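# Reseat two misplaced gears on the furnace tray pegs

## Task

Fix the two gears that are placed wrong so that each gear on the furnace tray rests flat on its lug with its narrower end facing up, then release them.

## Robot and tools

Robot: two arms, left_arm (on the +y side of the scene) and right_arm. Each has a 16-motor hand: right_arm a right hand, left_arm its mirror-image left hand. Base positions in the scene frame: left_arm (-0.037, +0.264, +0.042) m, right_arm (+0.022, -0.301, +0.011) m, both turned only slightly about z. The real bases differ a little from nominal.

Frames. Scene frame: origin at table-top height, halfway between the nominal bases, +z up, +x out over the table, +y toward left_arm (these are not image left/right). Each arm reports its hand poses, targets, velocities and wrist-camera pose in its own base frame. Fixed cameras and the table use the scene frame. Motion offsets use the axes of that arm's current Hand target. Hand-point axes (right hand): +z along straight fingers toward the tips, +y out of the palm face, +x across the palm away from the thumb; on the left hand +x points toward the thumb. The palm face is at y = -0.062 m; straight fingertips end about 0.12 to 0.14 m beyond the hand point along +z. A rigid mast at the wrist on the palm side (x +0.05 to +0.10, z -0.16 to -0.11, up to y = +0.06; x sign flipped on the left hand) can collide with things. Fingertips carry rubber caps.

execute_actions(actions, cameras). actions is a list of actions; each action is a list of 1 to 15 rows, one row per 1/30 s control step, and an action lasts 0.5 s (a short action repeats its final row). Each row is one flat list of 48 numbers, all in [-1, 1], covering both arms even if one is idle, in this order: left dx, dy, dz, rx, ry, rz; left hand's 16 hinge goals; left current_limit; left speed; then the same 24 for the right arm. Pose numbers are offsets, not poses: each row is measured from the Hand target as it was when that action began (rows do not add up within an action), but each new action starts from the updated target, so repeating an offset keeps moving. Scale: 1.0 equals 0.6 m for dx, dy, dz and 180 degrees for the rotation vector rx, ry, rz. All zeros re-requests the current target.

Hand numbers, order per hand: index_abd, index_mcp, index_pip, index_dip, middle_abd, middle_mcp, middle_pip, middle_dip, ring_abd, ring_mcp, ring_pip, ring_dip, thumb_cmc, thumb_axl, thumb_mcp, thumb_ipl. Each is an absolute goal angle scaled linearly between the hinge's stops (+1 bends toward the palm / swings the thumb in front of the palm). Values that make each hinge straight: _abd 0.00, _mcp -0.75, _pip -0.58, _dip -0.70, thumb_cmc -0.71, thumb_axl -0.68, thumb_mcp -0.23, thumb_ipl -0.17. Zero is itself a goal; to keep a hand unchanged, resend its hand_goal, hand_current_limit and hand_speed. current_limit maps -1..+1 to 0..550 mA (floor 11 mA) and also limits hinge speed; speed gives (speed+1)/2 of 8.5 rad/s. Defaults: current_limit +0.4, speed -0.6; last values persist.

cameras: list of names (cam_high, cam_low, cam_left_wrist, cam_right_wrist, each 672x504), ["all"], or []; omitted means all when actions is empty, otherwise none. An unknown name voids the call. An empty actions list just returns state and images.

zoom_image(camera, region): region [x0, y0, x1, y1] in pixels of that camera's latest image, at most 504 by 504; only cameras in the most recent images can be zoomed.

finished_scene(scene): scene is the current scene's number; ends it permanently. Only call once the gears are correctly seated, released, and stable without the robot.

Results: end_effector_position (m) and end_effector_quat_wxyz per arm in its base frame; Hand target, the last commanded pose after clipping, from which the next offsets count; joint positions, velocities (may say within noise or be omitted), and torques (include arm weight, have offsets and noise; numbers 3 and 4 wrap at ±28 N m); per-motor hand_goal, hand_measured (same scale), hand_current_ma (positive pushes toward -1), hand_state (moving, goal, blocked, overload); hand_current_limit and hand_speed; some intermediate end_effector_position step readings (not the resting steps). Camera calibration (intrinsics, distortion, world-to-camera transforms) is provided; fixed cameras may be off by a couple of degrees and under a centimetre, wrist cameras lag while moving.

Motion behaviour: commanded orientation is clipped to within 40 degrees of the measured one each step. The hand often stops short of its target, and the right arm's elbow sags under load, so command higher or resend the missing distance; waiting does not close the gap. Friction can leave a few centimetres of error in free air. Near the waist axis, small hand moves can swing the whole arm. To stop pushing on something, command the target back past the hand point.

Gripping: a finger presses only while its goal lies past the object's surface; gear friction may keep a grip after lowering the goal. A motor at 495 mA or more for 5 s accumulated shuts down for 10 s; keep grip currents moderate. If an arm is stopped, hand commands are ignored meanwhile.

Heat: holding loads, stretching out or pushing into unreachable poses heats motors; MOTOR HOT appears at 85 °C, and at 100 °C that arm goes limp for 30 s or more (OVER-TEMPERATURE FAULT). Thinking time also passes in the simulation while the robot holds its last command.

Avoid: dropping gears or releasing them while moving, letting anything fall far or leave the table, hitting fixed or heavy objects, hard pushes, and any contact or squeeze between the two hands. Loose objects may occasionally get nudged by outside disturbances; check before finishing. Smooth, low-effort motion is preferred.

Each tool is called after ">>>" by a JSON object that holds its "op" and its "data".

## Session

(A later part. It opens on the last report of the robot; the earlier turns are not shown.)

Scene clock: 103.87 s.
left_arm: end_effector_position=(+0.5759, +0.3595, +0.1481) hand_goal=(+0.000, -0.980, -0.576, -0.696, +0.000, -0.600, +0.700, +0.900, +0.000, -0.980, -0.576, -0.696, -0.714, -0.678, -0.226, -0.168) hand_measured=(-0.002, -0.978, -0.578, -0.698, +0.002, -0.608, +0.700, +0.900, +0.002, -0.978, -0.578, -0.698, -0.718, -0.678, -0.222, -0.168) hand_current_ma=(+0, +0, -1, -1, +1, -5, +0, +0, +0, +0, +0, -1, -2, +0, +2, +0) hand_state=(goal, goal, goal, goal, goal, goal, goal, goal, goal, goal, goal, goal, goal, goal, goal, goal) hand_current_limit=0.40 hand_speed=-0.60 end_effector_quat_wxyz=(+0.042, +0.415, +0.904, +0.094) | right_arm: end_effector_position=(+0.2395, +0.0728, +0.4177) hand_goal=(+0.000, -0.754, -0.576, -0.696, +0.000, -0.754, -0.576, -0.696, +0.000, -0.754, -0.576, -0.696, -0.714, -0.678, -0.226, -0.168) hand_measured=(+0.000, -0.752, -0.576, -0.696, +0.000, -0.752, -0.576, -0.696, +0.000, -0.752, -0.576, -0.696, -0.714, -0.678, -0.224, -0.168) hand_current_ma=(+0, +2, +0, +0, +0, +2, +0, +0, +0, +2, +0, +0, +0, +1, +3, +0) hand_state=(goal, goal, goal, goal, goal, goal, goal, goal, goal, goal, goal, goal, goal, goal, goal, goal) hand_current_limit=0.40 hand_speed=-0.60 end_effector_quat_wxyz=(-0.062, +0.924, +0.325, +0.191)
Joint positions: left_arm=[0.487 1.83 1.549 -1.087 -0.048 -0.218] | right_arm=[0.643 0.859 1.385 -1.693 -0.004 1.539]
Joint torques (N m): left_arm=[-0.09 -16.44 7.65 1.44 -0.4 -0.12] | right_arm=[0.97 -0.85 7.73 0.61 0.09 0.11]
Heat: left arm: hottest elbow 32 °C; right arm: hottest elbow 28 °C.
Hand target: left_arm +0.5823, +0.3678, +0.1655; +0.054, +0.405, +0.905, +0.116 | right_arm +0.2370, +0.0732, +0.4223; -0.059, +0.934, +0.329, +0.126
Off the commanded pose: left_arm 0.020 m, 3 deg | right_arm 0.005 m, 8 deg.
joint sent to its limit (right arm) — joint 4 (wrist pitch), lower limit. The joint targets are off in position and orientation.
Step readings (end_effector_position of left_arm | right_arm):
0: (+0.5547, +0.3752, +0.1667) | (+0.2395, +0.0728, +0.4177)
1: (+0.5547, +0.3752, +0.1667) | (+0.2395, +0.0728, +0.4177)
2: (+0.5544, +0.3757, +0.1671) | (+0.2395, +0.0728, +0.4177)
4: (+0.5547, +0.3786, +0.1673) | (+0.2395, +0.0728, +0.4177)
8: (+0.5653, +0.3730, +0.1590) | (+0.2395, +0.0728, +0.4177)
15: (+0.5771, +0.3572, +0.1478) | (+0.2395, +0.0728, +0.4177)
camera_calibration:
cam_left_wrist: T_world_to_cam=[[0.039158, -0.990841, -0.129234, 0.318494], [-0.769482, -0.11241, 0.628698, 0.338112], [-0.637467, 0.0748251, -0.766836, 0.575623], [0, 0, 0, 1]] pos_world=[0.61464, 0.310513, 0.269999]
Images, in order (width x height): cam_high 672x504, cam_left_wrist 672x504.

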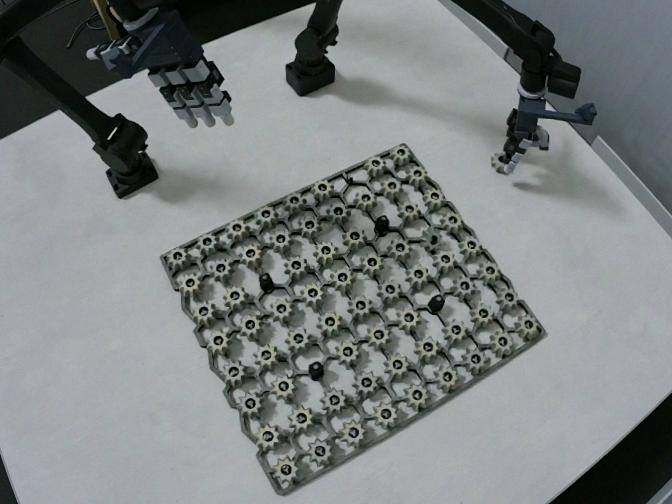

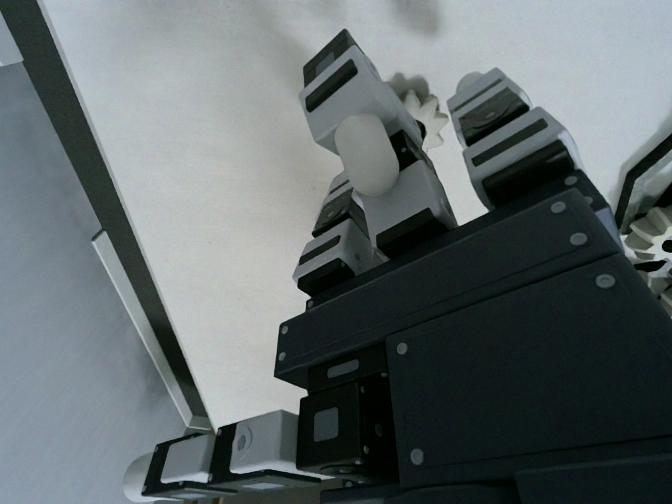

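>>> {"op": "execute_actions", "data": {"actions": [[[0.0005,-0.0275,0.0445,0,0,0,0,-0.98,-0.576,-0.696,0,-0.6,0.7,0.9,0,-0.98,-0.576,-0.696,-0.714,-0.678,-0.226,-0.168,0.4,-0.6,0,0,0,0,0,0,0,-0.754,-0.576,-0.696,0,-0.754,-0.576,-0.696,0,-0.754,-0.576,-0.696,-0.714,-0.678,-0.226,-0.168,0.4,-0.6]]], "cameras": ["cam_high","cam_left_wrist"]}}

>>> {"op": "zoom_image", "data": {"camera": "cam_high", "region": [460, 110, 540, 180]}}

>>> {"op": "zoom_image", "data": {"camera": "cam_left_wrist", "region": [300, 20, 540, 200]}}

Scene clock: 105.40 s.
left_arm: end_effector_position=(+0.5672, +0.3556, +0.1174) hand_goal=(+0.000, -0.980, -0.576, -0.696, +0.000, -0.600, +0.700, +0.900, +0.000, -0.980, -0.576, -0.696, -0.714, -0.678, -0.226, -0.168) hand_measured=(-0.002, -0.978, -0.578, -0.698, +0.002, -0.608, +0.700, +0.900, +0.002, -0.978, -0.578, -0.698, -0.718, -0.678, -0.222, -0.168) hand_current_ma=(+0, +0, -1, -1, +1, -5, +0, +0, +0, +0, +0, -1, -2, +0, +2, +0) hand_state=(goal, goal, goal, goal, goal, goal, goal, goal, goal, goal, goal, goal, goal, goal, goal, goal) hand_current_limit=0.40 hand_speed=-0.60 end_effector_quat_wxyz=(+0.041, +0.413, +0.905, +0.094) | right_arm: end_effector_position=(+0.2395, +0.0728, +0.4177) hand_goal=(+0.000, -0.754, -0.576, -0.696, +0.000, -0.754, -0.576, -0.696, +0.000, -0.754, -0.576, -0.696, -0.714, -0.678, -0.226, -0.168) hand_measured=(+0.000, -0.752, -0.576, -0.696, +0.000, -0.752, -0.576, -0.696, +0.000, -0.752, -0.576, -0.696, -0.714, -0.678, -0.224, -0.168) hand_current_ma=(+0, +2, +0, +0, +0, +2, +0, +0, +0, +2, +0, +0, +0, +1, +3, +0) hand_state=(goal, goal, goal, goal, goal, goal, goal, goal, goal, goal, goal, goal, goal, goal, goal, goal) hand_current_limit=0.40 hand_speed=-0.60 end_effector_quat_wxyz=(-0.062, +0.924, +0.325, +0.191)
Joint positions: left_arm=[0.487 1.833 1.469 -1.006 -0.049 -0.223] | right_arm=[0.643 0.859 1.385 -1.693 -0.004 1.539]
Joint torques (N m): left_arm=[-0.44 -16.67 7.31 1.47 -0.41 -0.11] | right_arm=[0.97 -0.91 7.76 0.64 0.09 0.11]
Heat: left arm: hottest elbow 32 °C; right arm: hottest elbow 28 °C.
Hand target: left_arm +0.5753, +0.3618, +0.1355; +0.054, +0.405, +0.905, +0.116 | right_arm +0.2370, +0.0732, +0.4223; -0.059, +0.934, +0.329, +0.126
Off the commanded pose: left_arm 0.021 m, 3 deg | right_arm 0.005 m, 8 deg.
joint sent to its limit (right arm) — joint 4 (wrist pitch), lower limit. The joint targets are off in position and orientation.
Step readings (end_effector_position of left_arm | right_arm):
0: (+0.5759, +0.3595, +0.1481) | (+0.2395, +0.0728, +0.4177)
1: (+0.5762, +0.3597, +0.1483) | (+0.2395, +0.0728, +0.4177)
2: (+0.5762, +0.3601, +0.1470) | (+0.2395, +0.0728, +0.4177)
4: (+0.5766, +0.3603, +0.1432) | (+0.2395, +0.0728, +0.4177)
8: (+0.5684, +0.3561, +0.1240) | (+0.2395, +0.0728, +0.4177)
15: (+0.5674, +0.3557, +0.1180) | (+0.2395, +0.0728, +0.4177)
camera_calibration:
cam_left_wrist: T_world_to_cam=[[0.0436819, -0.990648, -0.129262, 0.308379], [-0.768031, -0.116045, 0.629811, 0.35057], [-0.638921, 0.0717659, -0.765917, 0.548667], [0, 0, 0, 1]] pos_world=[0.606332, 0.306801, 0.239303]
Images, in order (width x height): cam_high 672x504, cam_left_wrist 672x504.

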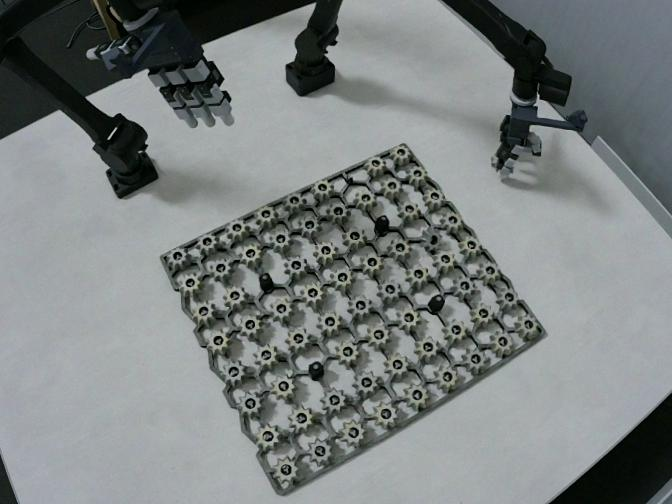

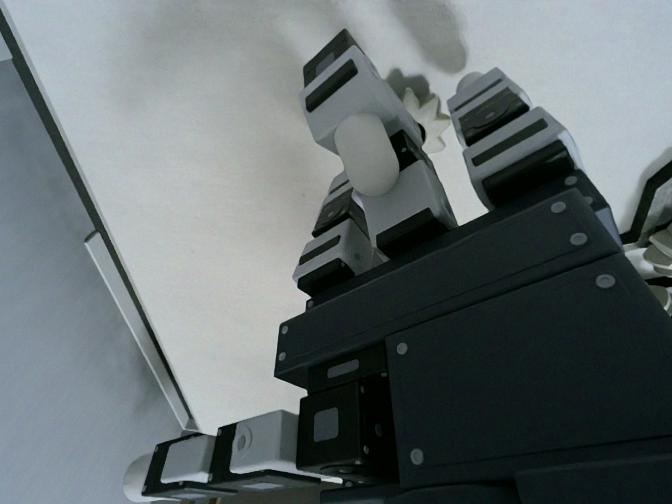

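Scaled by 6.300 from the camera's 672x504 image, which has a finer 960x720 frame.

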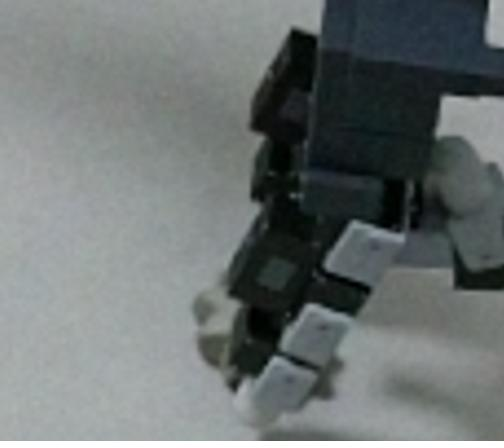

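Scaled by 2.100 from the camera's 672x504 image, which has a finer 960x720 frame.

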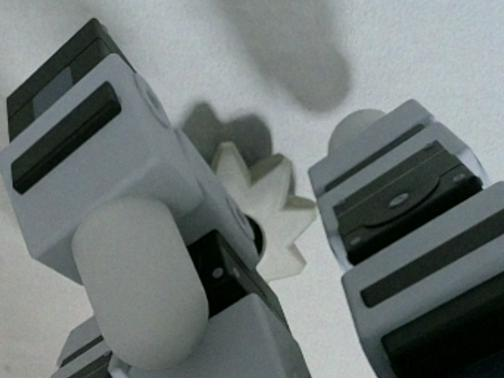

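>>> {"op": "execute_actions", "data": {"actions": [[[-0.0083,-0.008,0.0187,0,0,0,0,-0.98,-0.576,-0.696,0,-0.6,0.7,0.9,0,-0.98,-0.576,-0.696,-0.714,-0.678,-0.226,-0.168,0.4,-0.6,0,0,0,0,0,0,0,-0.754,-0.576,-0.696,0,-0.754,-0.576,-0.696,0,-0.754,-0.576,-0.696,-0.714,-0.678,-0.226,-0.168,0.4,-0.6]]], "cameras": ["cam_high","cam_left_wrist"]}}

>>> {"op": "zoom_image", "data": {"camera": "cam_high", "region": [460, 110, 540, 180]}}

>>> {"op": "zoom_image", "data": {"camera": "cam_left_wrist", "region": [300, 20, 540, 200]}}

Scene clock: 106.77 s.
left_arm: end_effector_position=(+0.5673, +0.3567, +0.1128) hand_goal=(+0.000, -0.980, -0.576, -0.696, +0.000, -0.600, +0.700, +0.900, +0.000, -0.980, -0.576, -0.696, -0.714, -0.678, -0.226, -0.168) hand_measured=(-0.002, -0.978, -0.578, -0.698, +0.002, -0.608, +0.700, +0.900, +0.002, -0.978, -0.578, -0.698, -0.718, -0.678, -0.222, -0.168) hand_current_ma=(+0, +0, -1, -1, +1, -5, +0, +0, +0, +0, +0, -1, -2, +0, +2, +0) hand_state=(goal, goal, goal, goal, goal, goal, goal, goal, goal, goal, goal, goal, goal, goal, goal, goal) hand_current_limit=0.40 hand_speed=-0.60 end_effector_quat_wxyz=(+0.045, +0.408, +0.906, +0.099) | right_arm: end_effector_position=(+0.2395, +0.0728, +0.4177) hand_goal=(+0.000, -0.754, -0.576, -0.696, +0.000, -0.754, -0.576, -0.696, +0.000, -0.754, -0.576, -0.696, -0.714, -0.678, -0.226, -0.168) hand_measured=(+0.000, -0.752, -0.576, -0.696, +0.000, -0.752, -0.576, -0.696, +0.000, -0.752, -0.576, -0.696, -0.714, -0.678, -0.224, -0.168) hand_current_ma=(+0, +2, +0, +0, +0, +2, +0, +0, +0, +2, +0, +0, +0, +1, +3, +0) hand_state=(goal, goal, goal, goal, goal, goal, goal, goal, goal, goal, goal, goal, goal, goal, goal, goal) hand_current_limit=0.40 hand_speed=-0.60 end_effector_quat_wxyz=(-0.062, +0.924, +0.325, +0.191)
Joint positions: left_arm=[0.487 1.835 1.454 -0.977 -0.051 -0.232] | right_arm=[0.643 0.859 1.385 -1.693 -0.004 1.539]
Joint torques (N m): left_arm=[-0.91 -15.33 7.04 1.43 -0.42 -0.14] | right_arm=[1.03 -0.85 7.73 0.62 0.09 0.11]
Heat: left arm: hottest elbow 32 °C; right arm: hottest elbow 28 °C.
Hand target: left_arm +0.5773, +0.3569, +0.1235; +0.054, +0.405, +0.905, +0.116 | right_arm +0.2370, +0.0732, +0.4223; -0.059, +0.934, +0.329, +0.126
Off the commanded pose: left_arm 0.015 m, 2 deg | right_arm 0.005 m, 8 deg.
joint sent to its limit (right arm) — joint 4 (wrist pitch), lower limit. The joint targets are off in position and orientation.
Step readings (end_effector_position of left_arm | right_arm):
0: (+0.5672, +0.3556, +0.1174) | (+0.2395, +0.0728, +0.4177)
1: (+0.5675, +0.3558, +0.1176) | (+0.2395, +0.0728, +0.4177)
2: (+0.5678, +0.3559, +0.1178) | (+0.2395, +0.0728, +0.4177)
4: (+0.5684, +0.3567, +0.1176) | (+0.2395, +0.0728, +0.4177)
8: (+0.5677, +0.3566, +0.1147) | (+0.2395, +0.0728, +0.4177)
15: (+0.5671, +0.3565, +0.1126) | (+0.2395, +0.0728, +0.4177)
camera_calibration:
cam_left_wrist: T_world_to_cam=[[0.05447, -0.989453, -0.134224, 0.302876], [-0.774038, -0.12676, 0.620321, 0.361979], [-0.630792, 0.0701052, -0.772778, 0.541774], [0, 0, 0, 1]] pos_world=[0.605435, 0.307585, 0.234781]
Images, in order (width x height): cam_high 672x504, cam_left_wrist 672x504.

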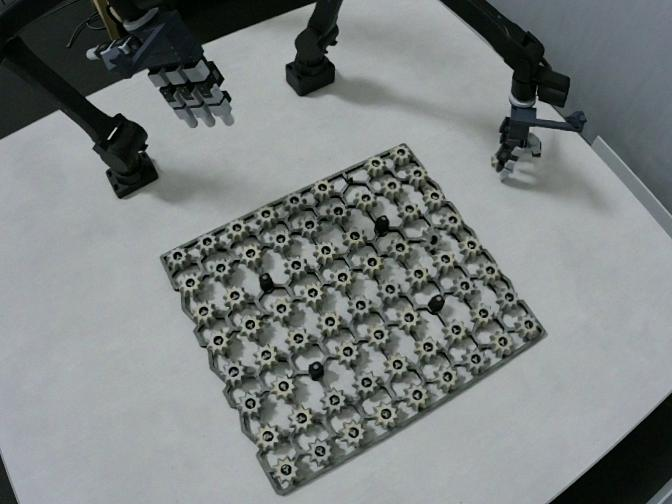

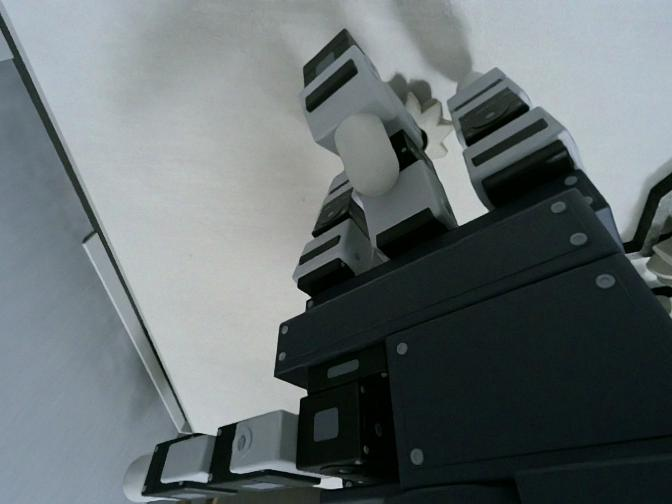

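Scaled by 6.300 from the camera's 672x504 image, which has a finer 960x720 frame.

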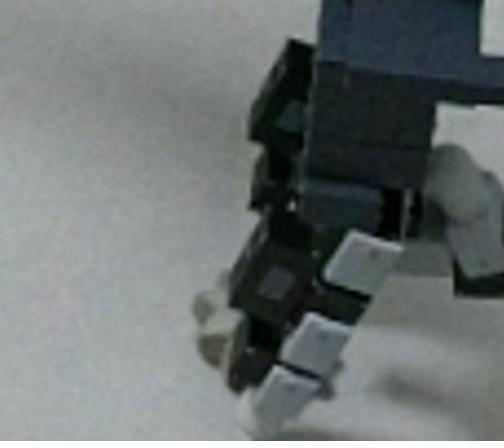

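Scaled by 2.100 from the camera's 672x504 image, which has a finer 960x720 frame.

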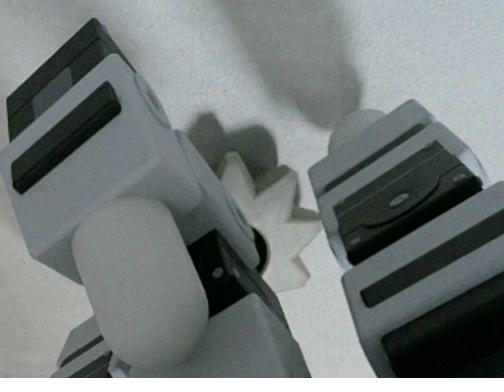

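>>> {"op": "execute_actions", "data": {"actions": [[[-0.0083,0.0027,-0.013,0,0,0,0,-0.98,-0.576,-0.696,0,-0.6,0.7,0.9,0,-0.98,-0.576,-0.696,-0.714,-0.678,-0.226,-0.168,0.4,-0.6,0,0,0,0,0,0,0,-0.754,-0.576,-0.696,0,-0.754,-0.576,-0.696,0,-0.754,-0.576,-0.696,-0.714,-0.678,-0.226,-0.168,0.4,-0.6]]], "cameras": ["cam_high","cam_left_wrist"]}}

>>> {"op": "zoom_image", "data": {"camera": "cam_high", "region": [460, 110, 540, 180]}}

>>> {"op": "zoom_image", "data": {"camera": "cam_left_wrist", "region": [300, 20, 540, 200]}}

Scene clock: 108.03 s.
left_arm: end_effector_position=(+0.5684, +0.3544, +0.1130) hand_goal=(+0.000, -0.980, -0.576, -0.696, +0.000, -0.600, +0.700, +0.900, +0.000, -0.980, -0.576, -0.696, -0.714, -0.678, -0.226, -0.168) hand_measured=(-0.004, -0.978, -0.578, -0.698, +0.002, -0.608, +0.700, +0.900, +0.002, -0.978, -0.578, -0.698, -0.718, -0.678, -0.222, -0.168) hand_current_ma=(-2, +0, +0, -1, +1, -5, +0, +0, +0, +0, +0, -1, -2, +0, +2, +0) hand_state=(goal, goal, goal, goal, goal, goal, goal, goal, goal, goal, goal, goal, goal, goal, goal, goal) hand_current_limit=0.40 hand_speed=-0.60 end_effector_quat_wxyz=(+0.043, +0.408, +0.906, +0.101) | right_arm: end_effector_position=(+0.2395, +0.0728, +0.4177) hand_goal=(+0.000, -0.754, -0.576, -0.696, +0.000, -0.754, -0.576, -0.696, +0.000, -0.754, -0.576, -0.696, -0.714, -0.678, -0.226, -0.168) hand_measured=(+0.000, -0.752, -0.576, -0.696, +0.000, -0.752, -0.576, -0.696, +0.000, -0.752, -0.576, -0.696, -0.714, -0.678, -0.224, -0.168) hand_current_ma=(+0, +2, +0, +0, +0, +2, +0, +0, +0, +2, +0, +0, +0, +1, +3, +0) hand_state=(goal, goal, goal, goal, goal, goal, goal, goal, goal, goal, goal, goal, goal, goal, goal, goal) hand_current_limit=0.40 hand_speed=-0.60 end_effector_quat_wxyz=(-0.062, +0.924, +0.325, +0.191)
Joint positions: left_arm=[0.481 1.835 1.454 -0.977 -0.057 -0.238] | right_arm=[0.643 0.859 1.385 -1.693 -0.004 1.539]
Joint torques (N m): left_arm=[-1.08 -16.03 8.06 0.68 -0.33 -0.12] | right_arm=[1.14 -0.85 7.73 0.62 0.09 0.11]
Heat: left arm: hottest elbow 32 °C; right arm: hottest elbow 28 °C.
Hand target: left_arm +0.5803, +0.3529, +0.1314; +0.054, +0.405, +0.905, +0.116 | right_arm +0.2370, +0.0732, +0.4223; -0.059, +0.934, +0.329, +0.126
Off the commanded pose: left_arm 0.022 m, 2 deg | right_arm 0.005 m, 8 deg.
joint sent to its limit (right arm) — joint 4 (wrist pitch), lower limit. The joint targets are off in position and orientation.
Step readings (end_effector_position of left_arm | right_arm):
0: (+0.5673, +0.3567, +0.1128) | (+0.2395, +0.0728, +0.4177)
1: (+0.5673, +0.3567, +0.1128) | (+0.2395, +0.0728, +0.4177)
2: (+0.5671, +0.3570, +0.1128) | (+0.2395, +0.0728, +0.4177)
4: (+0.5669, +0.3573, +0.1129) | (+0.2395, +0.0728, +0.4177)
8: (+0.5683, +0.3548, +0.1129) | (+0.2395, +0.0728, +0.4177)
15: (+0.5684, +0.3544, +0.1130) | (+0.2395, +0.0728, +0.4177)
camera_calibration:
cam_left_wrist: T_world_to_cam=[[0.055316, -0.988801, -0.138611, 0.300345], [-0.772755, -0.130308, 0.621184, 0.362877], [-0.632289, 0.0727512, -0.771309, 0.542679], [0, 0, 0, 1]] pos_world=[0.606932, 0.304787, 0.234791]
Images, in order (width x height): cam_high 672x504, cam_left_wrist 672x504.

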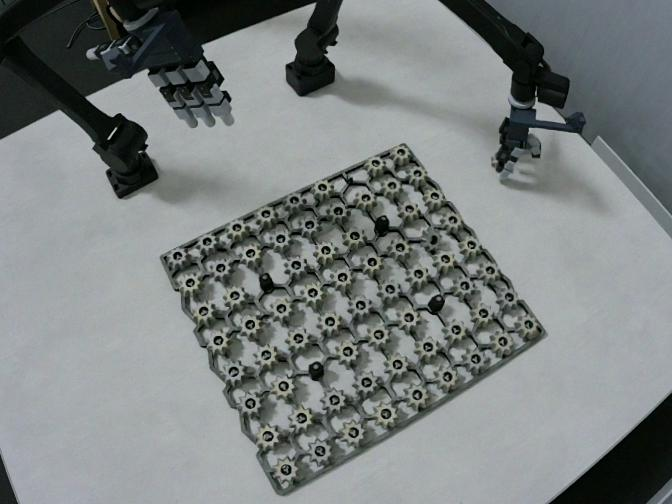

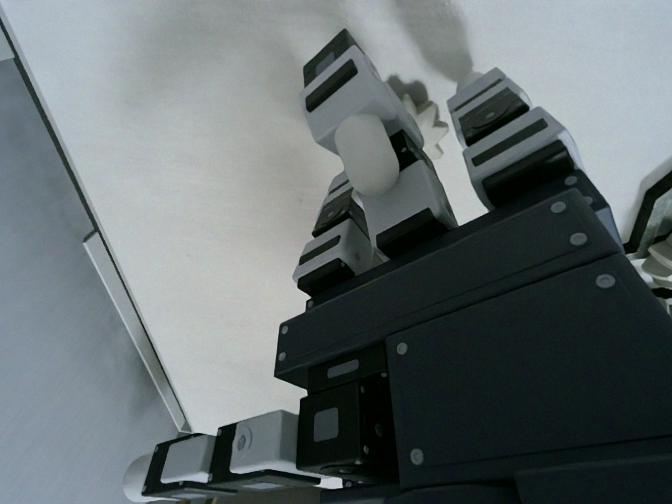

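Scaled by 6.300 from the camera's 672x504 image, which has a finer 960x720 frame.

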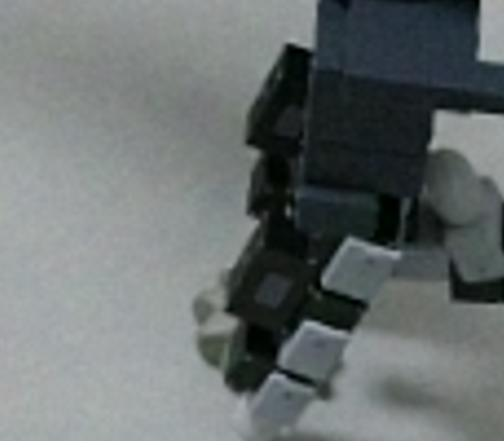

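Scaled by 2.100 from the camera's 672x504 image, which has a finer 960x720 frame.

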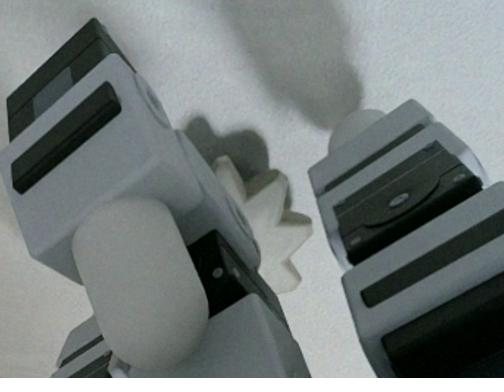

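>>> {"op": "execute_actions", "data": {"actions": [[[-0.0098,0.0,-0.013,0,0,0,0,-0.98,-0.576,-0.696,0,-0.6,0.7,0.9,0,-0.98,-0.576,-0.696,-0.714,-0.678,-0.226,-0.168,0.4,-0.6,0,0,0,0,0,0,0,-0.754,-0.576,-0.696,0,-0.754,-0.576,-0.696,0,-0.754,-0.576,-0.696,-0.714,-0.678,-0.226,-0.168,0.4,-0.6]]], "cameras": ["cam_high","cam_left_wrist"]}}

>>> {"op": "zoom_image", "data": {"camera": "cam_left_wrist", "region": [300, 20, 540, 200]}}

Scene clock: 109.23 s.
left_arm: end_effector_position=(+0.5681, +0.3498, +0.1120) hand_goal=(+0.000, -0.980, -0.576, -0.696, +0.000, -0.600, +0.700, +0.900, +0.000, -0.980, -0.576, -0.696, -0.714, -0.678, -0.226, -0.168) hand_measured=(-0.004, -0.976, -0.576, -0.696, +0.002, -0.608, +0.700, +0.900, +0.002, -0.978, -0.578, -0.698, -0.718, -0.678, -0.222, -0.168) hand_current_ma=(-2, +2, +0, +0, +1, -5, +0, +0, +0, +0, +0, -1, -2, +0, +2, +0) hand_state=(goal, goal, goal, goal, goal, goal, goal, goal, goal, goal, goal, goal, goal, goal, goal, goal) hand_current_limit=0.40 hand_speed=-0.60 end_effector_quat_wxyz=(+0.038, +0.407, +0.907, +0.099) | right_arm: end_effector_position=(+0.2395, +0.0728, +0.4177) hand_goal=(+0.000, -0.754, -0.576, -0.696, +0.000, -0.754, -0.576, -0.696, +0.000, -0.754, -0.576, -0.696, -0.714, -0.678, -0.226, -0.168) hand_measured=(+0.000, -0.752, -0.576, -0.696, +0.000, -0.752, -0.576, -0.696, +0.000, -0.752, -0.576, -0.696, -0.714, -0.678, -0.224, -0.168) hand_current_ma=(+0, +2, +0, +0, +0, +2, +0, +0, +0, +2, +0, +0, +0, +1, +3, +0) hand_state=(goal, goal, goal, goal, goal, goal, goal, goal, goal, goal, goal, goal, goal, goal, goal, goal) hand_current_limit=0.40 hand_speed=-0.60 end_effector_quat_wxyz=(-0.062, +0.924, +0.325, +0.191)
Joint positions: left_arm=[0.471 1.835 1.454 -0.988 -0.065 -0.249] | right_arm=[0.643 0.859 1.385 -1.693 -0.004 1.539]
Joint torques (N m): left_arm=[-1.26 -16.67 8.8 0.43 -0.32 -0.16] | right_arm=[1.03 -0.91 7.73 0.65 0.09 0.11]
Heat: left arm: hottest elbow 32 °C; right arm: hottest elbow 29 °C.
Hand target: left_arm +0.5827, +0.3472, +0.1390; +0.054, +0.405, +0.905, +0.116 | right_arm +0.2370, +0.0732, +0.4223; -0.059, +0.934, +0.329, +0.126
Off the commanded pose: left_arm 0.031 m, 3 deg | right_arm 0.005 m, 8 deg.
joint sent to its limit (right arm) — joint 4 (wrist pitch), lower limit. The joint targets are off in position and orientation.
Step readings (end_effector_position of left_arm | right_arm):
0: (+0.5684, +0.3544, +0.1130) | (+0.2395, +0.0728, +0.4177)
1: (+0.5684, +0.3544, +0.1130) | (+0.2395, +0.0728, +0.4177)
2: (+0.5683, +0.3545, +0.1130) | (+0.2395, +0.0728, +0.4177)
4: (+0.5683, +0.3538, +0.1129) | (+0.2395, +0.0728, +0.4177)
8: (+0.5682, +0.3511, +0.1123) | (+0.2395, +0.0728, +0.4177)
15: (+0.5682, +0.3497, +0.1120) | (+0.2395, +0.0728, +0.4177)
camera_calibration:
cam_left_wrist: T_world_to_cam=[[0.0566145, -0.988621, -0.139365, 0.294952], [-0.765221, -0.132626, 0.629958, 0.358186], [-0.641273, 0.0709803, -0.764023, 0.546915], [0, 0, 0, 1]] pos_world=[0.608114, 0.30028, 0.233319]
Images, in order (width x height): cam_high 672x504, cam_left_wrist 672x504.

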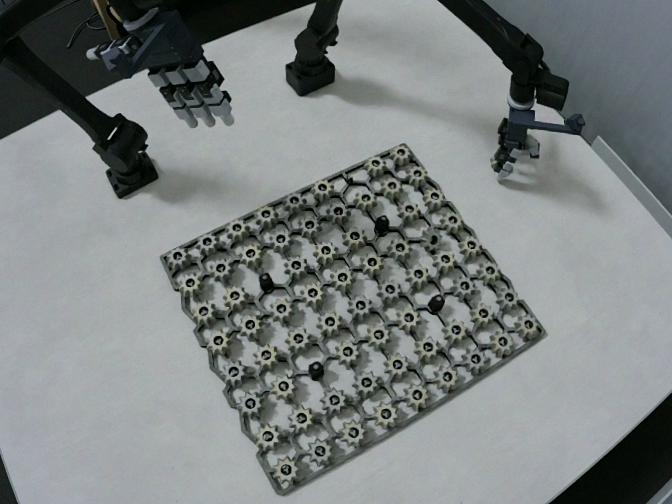

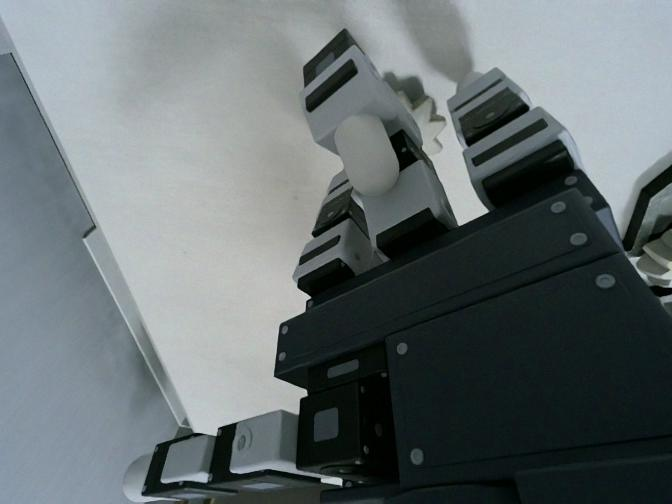

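Scaled by 2.100 from the camera's 672x504 image, which has a finer 960x720 frame.

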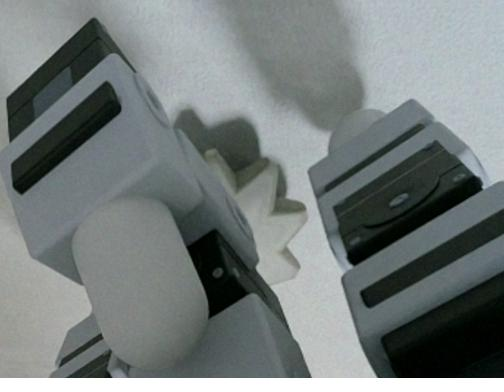

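>>> {"op": "execute_actions", "data": {"actions": [[[0,0,-0.003,0,0,0,0.12,-0.98,-0.576,-0.696,0,-0.6,0.7,0.9,-0.12,-0.98,-0.576,-0.696,-0.714,-0.678,-0.226,-0.168,0.7,-0.85,0,0,0,0,0,0,0,-0.754,-0.576,-0.696,0,-0.754,-0.576,-0.696,0,-0.754,-0.576,-0.696,-0.714,-0.678,-0.226,-0.168,0.4,-0.6]],[[0,0,0,0,0,0,0.32,-0.98,-0.576,-0.696,0,-0.6,0.7,0.9,-0.32,-0.98,-0.576,-0.696,-0.714,-0.678,-0.226,-0.168,0.7,-0.85,0,0,0,0,0,0,0,-0.754,-0.576,-0.696,0,-0.754,-0.576,-0.696,0,-0.754,-0.576,-0.696,-0.714,-0.678,-0.226,-0.168,0.4,-0.6]]], "cameras": ["cam_high","cam_left_wrist"]}}

>>> {"op": "zoom_image", "data": {"camera": "cam_left_wrist", "region": [300, 20, 540, 200]}}

>>> {"op": "zoom_image", "data": {"camera": "cam_high", "region": [460, 110, 540, 180]}}

Scene clock: 110.83 s.
left_arm: end_effector_position=(+0.5680, +0.3478, +0.1112) hand_goal=(+0.320, -0.980, -0.576, -0.696, +0.000, -0.600, +0.700, +0.900, -0.320, -0.980, -0.576, -0.696, -0.714, -0.678, -0.226, -0.168) hand_measured=(+0.090, -0.974, -0.574, -0.696, +0.002, -0.608, +0.700, +0.900, -0.108, -0.978, -0.576, -0.698, -0.718, -0.678, -0.222, -0.168) hand_current_ma=(-468, +3, +0, +0, +1, -5, +0, +0, +467, +0, +0, -1, -2, +0, +2, +0) hand_state=(blocked, goal, goal, goal, goal, goal, goal, goal, blocked, goal, goal, goal, goal, goal, goal, goal) hand_current_limit=0.70 hand_speed=-0.85 end_effector_quat_wxyz=(+0.038, +0.408, +0.907, +0.095) | right_arm: end_effector_position=(+0.2395, +0.0728, +0.4177) hand_goal=(+0.000, -0.754, -0.576, -0.696, +0.000, -0.754, -0.576, -0.696, +0.000, -0.754, -0.576, -0.696, -0.714, -0.678, -0.226, -0.168) hand_measured=(+0.000, -0.752, -0.576, -0.696, +0.000, -0.752, -0.576, -0.696, +0.000, -0.752, -0.576, -0.696, -0.714, -0.678, -0.224, -0.168) hand_current_ma=(+0, +2, +0, +0, +0, +2, +0, +0, +0, +2, +0, +0, +0, +1, +3, +0) hand_state=(goal, goal, goal, goal, goal, goal, goal, goal, goal, goal, goal, goal, goal, goal, goal, goal) hand_current_limit=0.40 hand_speed=-0.60 end_effector_quat_wxyz=(-0.062, +0.924, +0.325, +0.191)
Joint positions: left_arm=[0.47 1.835 1.454 -0.992 -0.06 -0.25] | right_arm=[0.643 0.859 1.385 -1.693 -0.004 1.539]
Joint torques (N m): left_arm=[-0.85 -16.67 8.83 0.46 -0.27 -0.12] | right_arm=[1.03 -0.85 7.73 0.65 0.09 0.12]
Heat: left arm: hottest elbow 32 °C; right arm: hottest elbow 29 °C.
Hand target: left_arm +0.5824, +0.3469, +0.1407; +0.054, +0.405, +0.905, +0.116 | right_arm +0.2370, +0.0732, +0.4223; -0.059, +0.934, +0.329, +0.126
Off the commanded pose: left_arm 0.033 m, 3 deg | right_arm 0.005 m, 8 deg.
joint sent to its limit (right arm) — joint 4 (wrist pitch), lower limit. The joint targets are off in position and orientation.
Step readings (end_effector_position of left_arm | right_arm):
0: (+0.5681, +0.3498, +0.1120) | (+0.2395, +0.0728, +0.4177)
1: (+0.5681, +0.3498, +0.1120) | (+0.2395, +0.0728, +0.4177)
2: (+0.5680, +0.3500, +0.1121) | (+0.2395, +0.0728, +0.4177)
4: (+0.5673, +0.3505, +0.1122) | (+0.2395, +0.0728, +0.4177)
8: (+0.5673, +0.3491, +0.1114) | (+0.2395, +0.0728, +0.4177)
15: (+0.5679, +0.3480, +0.1113) | (+0.2395, +0.0728, +0.4177)
16: (+0.5679, +0.3480, +0.1113) | (+0.2395, +0.0728, +0.4177)
17: (+0.5680, +0.3478, +0.1112) | (+0.2395, +0.0728, +0.4177)
19: (+0.5680, +0.3478, +0.1112) | (+0.2395, +0.0728, +0.4177)
23: (+0.5680, +0.3478, +0.1112) | (+0.2395, +0.0728, +0.4177)
30: (+0.5680, +0.3478, +0.1112) | (+0.2395, +0.0728, +0.4177)
camera_calibration:
cam_left_wrist: T_world_to_cam=[[0.0553767, -0.989536, -0.13324, 0.293178], [-0.764208, -0.127887, 0.632164, 0.355845], [-0.642588, 0.0668159, -0.763293, 0.548421], [0, 0, 0, 1]] pos_world=[0.608113, 0.298975, 0.232716]
Images, in order (width x height): cam_high 672x504, cam_left_wrist 672x504.

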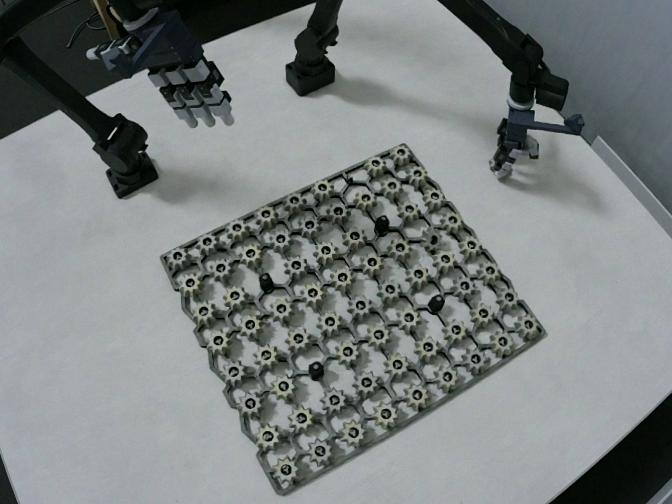

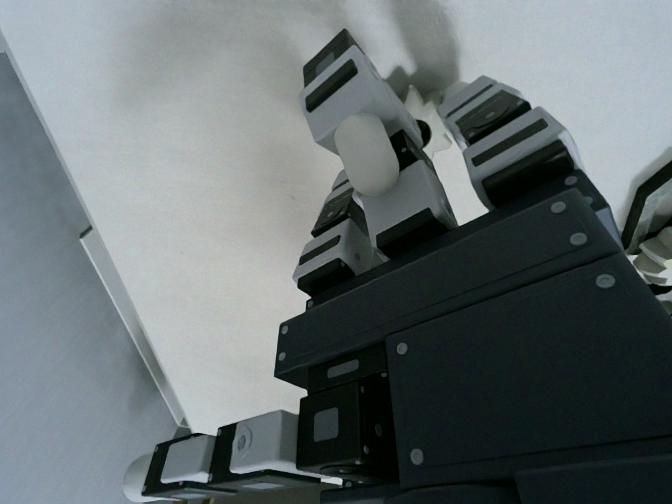

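Scaled by 2.100 from the camera's 672x504 image, which has a finer 960x720 frame.

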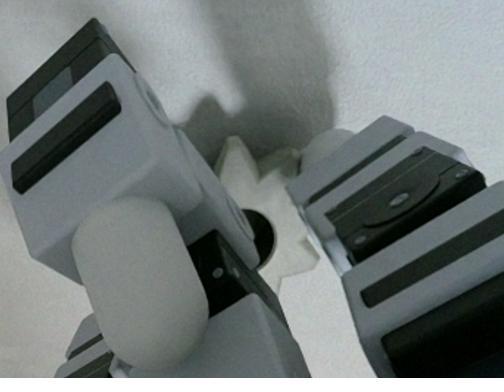

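Scaled by 6.300 from the camera's 672x504 image, which has a finer 960x720 frame.

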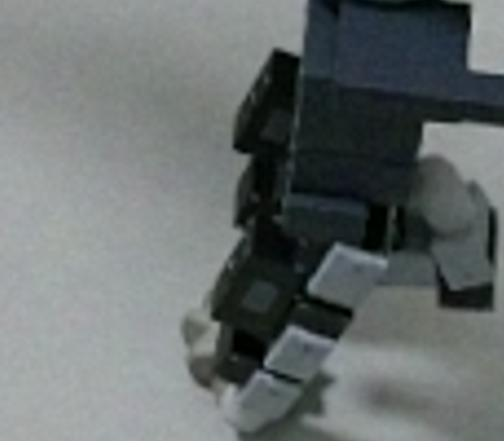

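>>> {"op": "execute_actions", "data": {"actions": [[[0,0.01,-0.04,0,0,0,0.34,-0.98,-0.576,-0.696,0,-0.6,0.7,0.9,-0.34,-0.98,-0.576,-0.696,-0.714,-0.678,-0.226,-0.168,0.76,-0.85,0,0,0,0,0,0,0,-0.754,-0.576,-0.696,0,-0.754,-0.576,-0.696,0,-0.754,-0.576,-0.696,-0.714,-0.678,-0.226,-0.168,0.4,-0.6]],[[0,0.01,-0.04,0,0,0,0.34,-0.98,-0.576,-0.696,0,-0.6,0.7,0.9,-0.34,-0.98,-0.576,-0.696,-0.714,-0.678,-0.226,-0.168,0.76,-0.85,0,0,0,0,0,0,0,-0.754,-0.576,-0.696,0,-0.754,-0.576,-0.696,0,-0.754,-0.576,-0.696,-0.714,-0.678,-0.226,-0.168,0.4,-0.6]]], "cameras": ["cam_high","cam_left_wrist"]}}

>>> {"op": "zoom_image", "data": {"camera": "cam_left_wrist", "region": [300, 20, 540, 200]}}

>>> {"op": "zoom_image", "data": {"camera": "cam_high", "region": [460, 90, 540, 180]}}

Scene clock: 113.67 s.
left_arm: end_effector_position=(+0.5634, +0.3453, +0.1547) hand_goal=(+0.340, -0.980, -0.576, -0.696, +0.000, -0.600, +0.700, +0.900, -0.340, -0.980, -0.576, -0.696, -0.714, -0.678, -0.226, -0.168) hand_measured=(+0.334, -0.972, -0.572, -0.696, +0.002, -0.608, +0.700, +0.900, -0.334, -0.976, -0.574, -0.696, -0.718, -0.678, -0.222, -0.168) hand_current_ma=(-2, +5, +1, +0, +1, -5, +0, +0, +2, +2, +0, +0, -1, +0, +3, +0) hand_state=(goal, goal, goal, goal, goal, goal, goal, goal, goal, goal, goal, goal, goal, goal, goal, goal) hand_current_limit=0.76 hand_speed=-0.85 end_effector_quat_wxyz=(+0.035, +0.404, +0.910, +0.090) | right_arm: end_effector_position=(+0.2395, +0.0728, +0.4177) hand_goal=(+0.000, -0.754, -0.576, -0.696, +0.000, -0.754, -0.576, -0.696, +0.000, -0.754, -0.576, -0.696, -0.714, -0.678, -0.226, -0.168) hand_measured=(+0.000, -0.752, -0.576, -0.696, +0.000, -0.752, -0.576, -0.696, +0.000, -0.752, -0.576, -0.696, -0.714, -0.678, -0.224, -0.168) hand_current_ma=(+0, +2, +0, +0, +0, +2, +0, +0, +0, +2, +0, +0, +0, +1, +3, +0) hand_state=(goal, goal, goal, goal, goal, goal, goal, goal, goal, goal, goal, goal, goal, goal, goal, goal) hand_current_limit=0.40 hand_speed=-0.60 end_effector_quat_wxyz=(-0.062, +0.924, +0.325, +0.191)
Joint positions: left_arm=[0.468 1.792 1.517 -1.111 -0.06 -0.261] | right_arm=[0.643 0.859 1.385 -1.693 -0.004 1.539]
Joint torques (N m): left_arm=[-0.97 -16.26 10.37 0.42 -0.27 -0.11] | right_arm=[0.97 -0.85 7.73 0.62 0.08 0.12]
Heat: left arm: hottest elbow 32 °C; right arm: hottest elbow 29 °C.
Hand target: left_arm +0.5818, +0.3467, +0.1902; +0.054, +0.405, +0.905, +0.116 | right_arm +0.2370, +0.0732, +0.4223; -0.059, +0.934, +0.329, +0.126
Off the commanded pose: left_arm 0.040 m, 4 deg | right_arm 0.005 m, 8 deg.
joint sent to its limit (right arm) — joint 4 (wrist pitch), lower limit. The joint targets are off in position and orientation.
Step readings (end_effector_position of left_arm | right_arm):
0: (+0.5680, +0.3478, +0.1112) | (+0.2395, +0.0728, +0.4177)
1: (+0.5680, +0.3478, +0.1112) | (+0.2395, +0.0728, +0.4177)
2: (+0.5674, +0.3475, +0.1108) | (+0.2395, +0.0728, +0.4177)
4: (+0.5646, +0.3463, +0.1097) | (+0.2395, +0.0728, +0.4177)
8: (+0.5588, +0.3440, +0.1086) | (+0.2395, +0.0728, +0.4177)
15: (+0.5586, +0.3429, +0.1105) | (+0.2395, +0.0728, +0.4177)
16: (+0.5583, +0.3427, +0.1104) | (+0.2395, +0.0728, +0.4177)
17: (+0.5579, +0.3425, +0.1106) | (+0.2395, +0.0728, +0.4177)
19: (+0.5561, +0.3416, +0.1114) | (+0.2395, +0.0728, +0.4177)
23: (+0.5566, +0.3418, +0.1243) | (+0.2395, +0.0728, +0.4177)
30: (+0.5635, +0.3453, +0.1537) | (+0.2395, +0.0728, +0.4177)
camera_calibration:
cam_left_wrist: T_world_to_cam=[[0.0631006, -0.989928, -0.12673, 0.291551], [-0.757043, -0.130221, 0.640257, 0.320133], [-0.650311, 0.0555393, -0.757635, 0.586234], [0, 0, 0, 1]] pos_world=[0.605192, 0.297744, 0.276132]
Images, in order (width x height): cam_high 672x504, cam_left_wrist 672x504.

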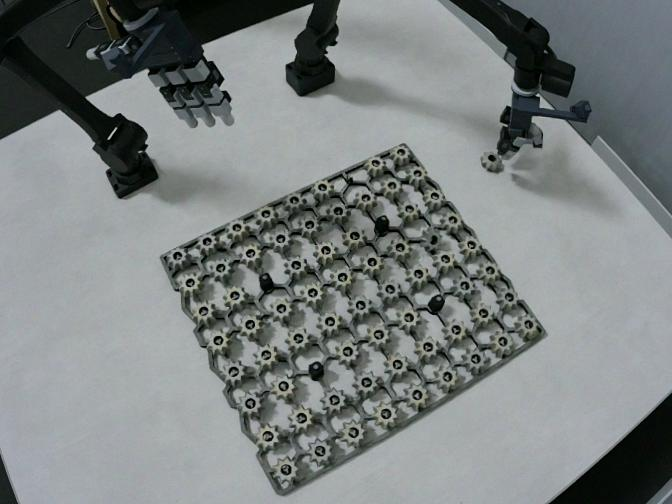

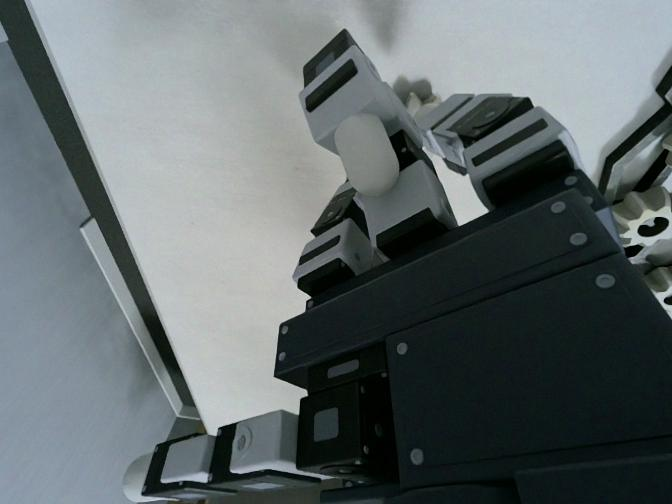

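Scaled by 2.100 from the camera's 672x504 image, which has a finer 960x720 frame.

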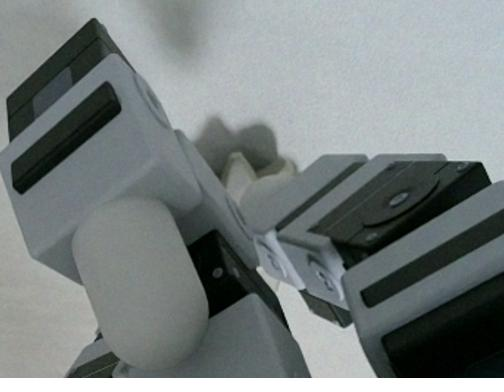

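Scaled by 5.600 from the camera's 672x504 image, which has a finer 960x720 frame.

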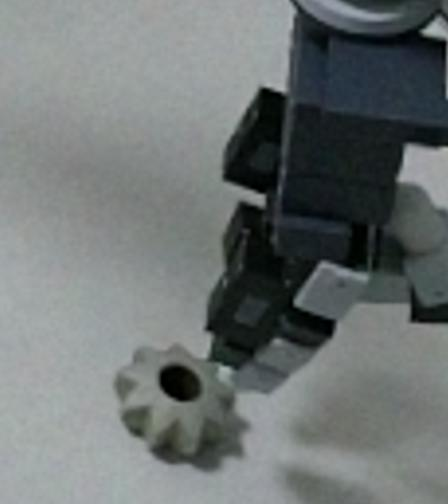

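>>> {"op": "execute_actions", "data": {"actions": [[[0,0,0,0,0,0,0,-0.98,-0.576,-0.696,0,-0.98,0.7,0.9,0,-0.98,-0.576,-0.696,-0.714,-0.678,-0.226,-0.168,0.4,-0.6,0,0,0,0,0,0,0,-0.754,-0.576,-0.696,0,-0.754,-0.576,-0.696,0,-0.754,-0.576,-0.696,-0.714,-0.678,-0.226,-0.168,0.4,-0.6]],[[-0.001,-0.063,0.0558,0,0,0,0,-0.98,-0.576,-0.696,0,-0.98,0.7,0.9,0,-0.98,-0.576,-0.696,-0.714,-0.678,-0.226,-0.168,0.4,-0.6,0,0,0,0,0,0,0,-0.754,-0.576,-0.696,0,-0.754,-0.576,-0.696,0,-0.754,-0.576,-0.696,-0.714,-0.678,-0.226,-0.168,0.4,-0.6]]], "cameras": ["cam_high","cam_left_wrist"]}}

>>> {"op": "zoom_image", "data": {"camera": "cam_left_wrist", "region": [300, 20, 540, 200]}}

>>> {"op": "zoom_image", "data": {"camera": "cam_high", "region": [460, 110, 530, 180]}}

Scene clock: 116.07 s.
left_arm: end_effector_position=(+0.5542, +0.3212, +0.1215) hand_goal=(+0.000, -0.980, -0.576, -0.696, +0.000, -0.980, +0.700, +0.900, +0.000, -0.980, -0.576, -0.696, -0.714, -0.678, -0.226, -0.168) hand_measured=(+0.002, -0.974, -0.574, -0.696, +0.002, -0.978, +0.700, +0.900, -0.002, -0.976, -0.574, -0.696, -0.718, -0.678, -0.222, -0.168) hand_current_ma=(+0, +3, +1, +0, +1, +1, +0, +0, -1, +2, +0, +0, -1, +0, +3, +0) hand_state=(goal, goal, goal, goal, goal, goal, goal, goal, goal, goal, goal, goal, goal, goal, goal, goal) hand_current_limit=0.40 hand_speed=-0.60 end_effector_quat_wxyz=(+0.036, +0.414, +0.905, +0.089) | right_arm: end_effector_position=(+0.2395, +0.0728, +0.4177) hand_goal=(+0.000, -0.754, -0.576, -0.696, +0.000, -0.754, -0.576, -0.696, +0.000, -0.754, -0.576, -0.696, -0.714, -0.678, -0.226, -0.168) hand_measured=(+0.000, -0.752, -0.576, -0.696, +0.000, -0.752, -0.576, -0.696, +0.000, -0.752, -0.576, -0.696, -0.714, -0.678, -0.224, -0.168) hand_current_ma=(+0, +2, +0, +0, +0, +2, +0, +0, +0, +2, +0, +0, +0, +1, +3, +0) hand_state=(goal, goal, goal, goal, goal, goal, goal, goal, goal, goal, goal, goal, goal, goal, goal, goal) hand_current_limit=0.40 hand_speed=-0.60 end_effector_quat_wxyz=(-0.062, +0.924, +0.325, +0.191)
Joint positions: left_arm=[0.441 1.771 1.395 -1.012 -0.06 -0.266] | right_arm=[0.643 0.859 1.385 -1.693 -0.004 1.539]
Joint torques (N m): left_arm=[-0.73 -16.79 7.15 1.39 -0.42 -0.14] | right_arm=[0.91 -0.85 7.71 0.62 0.09 0.11]
Heat: left arm: hottest elbow 32 °C; right arm: hottest elbow 29 °C.
Hand target: left_arm +0.5614, +0.3274, +0.1482; +0.054, +0.405, +0.905, +0.116 | right_arm +0.2370, +0.0732, +0.4223; -0.059, +0.934, +0.329, +0.126
Off the commanded pose: left_arm 0.028 m, 4 deg | right_arm 0.005 m, 8 deg.
joint sent to its limit (right arm) — joint 4 (wrist pitch), lower limit. The joint targets are off in position and orientation.
Step readings (end_effector_position of left_arm | right_arm):
0: (+0.5634, +0.3453, +0.1547) | (+0.2395, +0.0728, +0.4177)
1: (+0.5634, +0.3453, +0.1547) | (+0.2395, +0.0728, +0.4177)
2: (+0.5634, +0.3453, +0.1547) | (+0.2395, +0.0728, +0.4177)
4: (+0.5634, +0.3453, +0.1547) | (+0.2395, +0.0728, +0.4177)
8: (+0.5634, +0.3453, +0.1547) | (+0.2395, +0.0728, +0.4177)
15: (+0.5634, +0.3453, +0.1547) | (+0.2395, +0.0728, +0.4177)
16: (+0.5634, +0.3453, +0.1547) | (+0.2395, +0.0728, +0.4177)
17: (+0.5641, +0.3445, +0.1543) | (+0.2395, +0.0728, +0.4177)
19: (+0.5634, +0.3430, +0.1509) | (+0.2395, +0.0728, +0.4177)
23: (+0.5532, +0.3324, +0.1314) | (+0.2395, +0.0728, +0.4177)
30: (+0.5524, +0.3224, +0.1210) | (+0.2395, +0.0728, +0.4177)
camera_calibration:
cam_left_wrist: T_world_to_cam=[[0.0400897, -0.991282, -0.125513, 0.277175], [-0.759349, -0.111871, 0.640995, 0.326498], [-0.649447, 0.0696108, -0.757214, 0.551398], [0, 0, 0, 1]] pos_world=[0.594918, 0.2729, 0.243032]
Images, in order (width x height): cam_high 672x504, cam_left_wrist 672x504.

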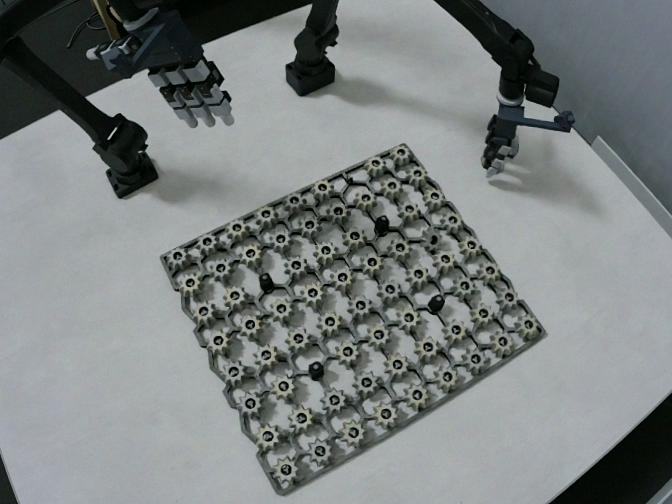

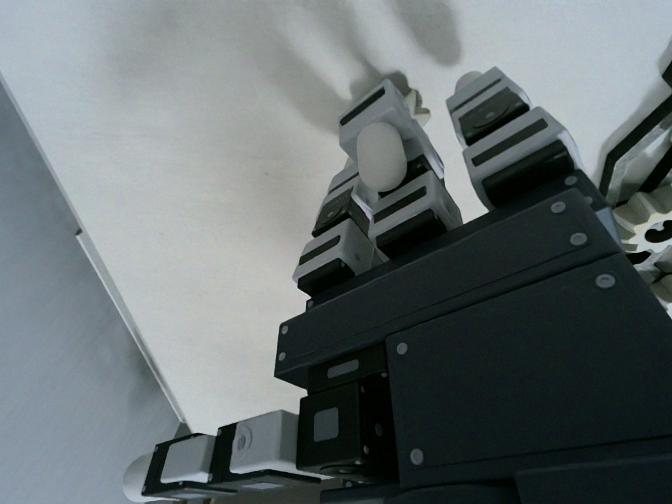

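Scaled by 2.100 from the camera's 672x504 image, which has a finer 960x720 frame.

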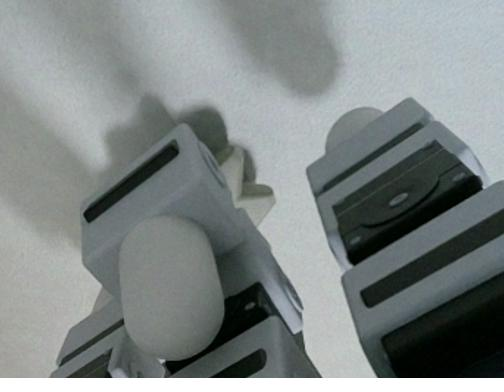

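Scaled by 7.200 from the camera's 672x504 image, which has a finer 960x720 frame.

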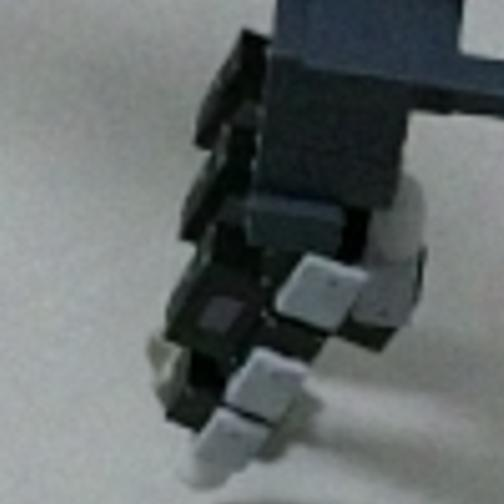

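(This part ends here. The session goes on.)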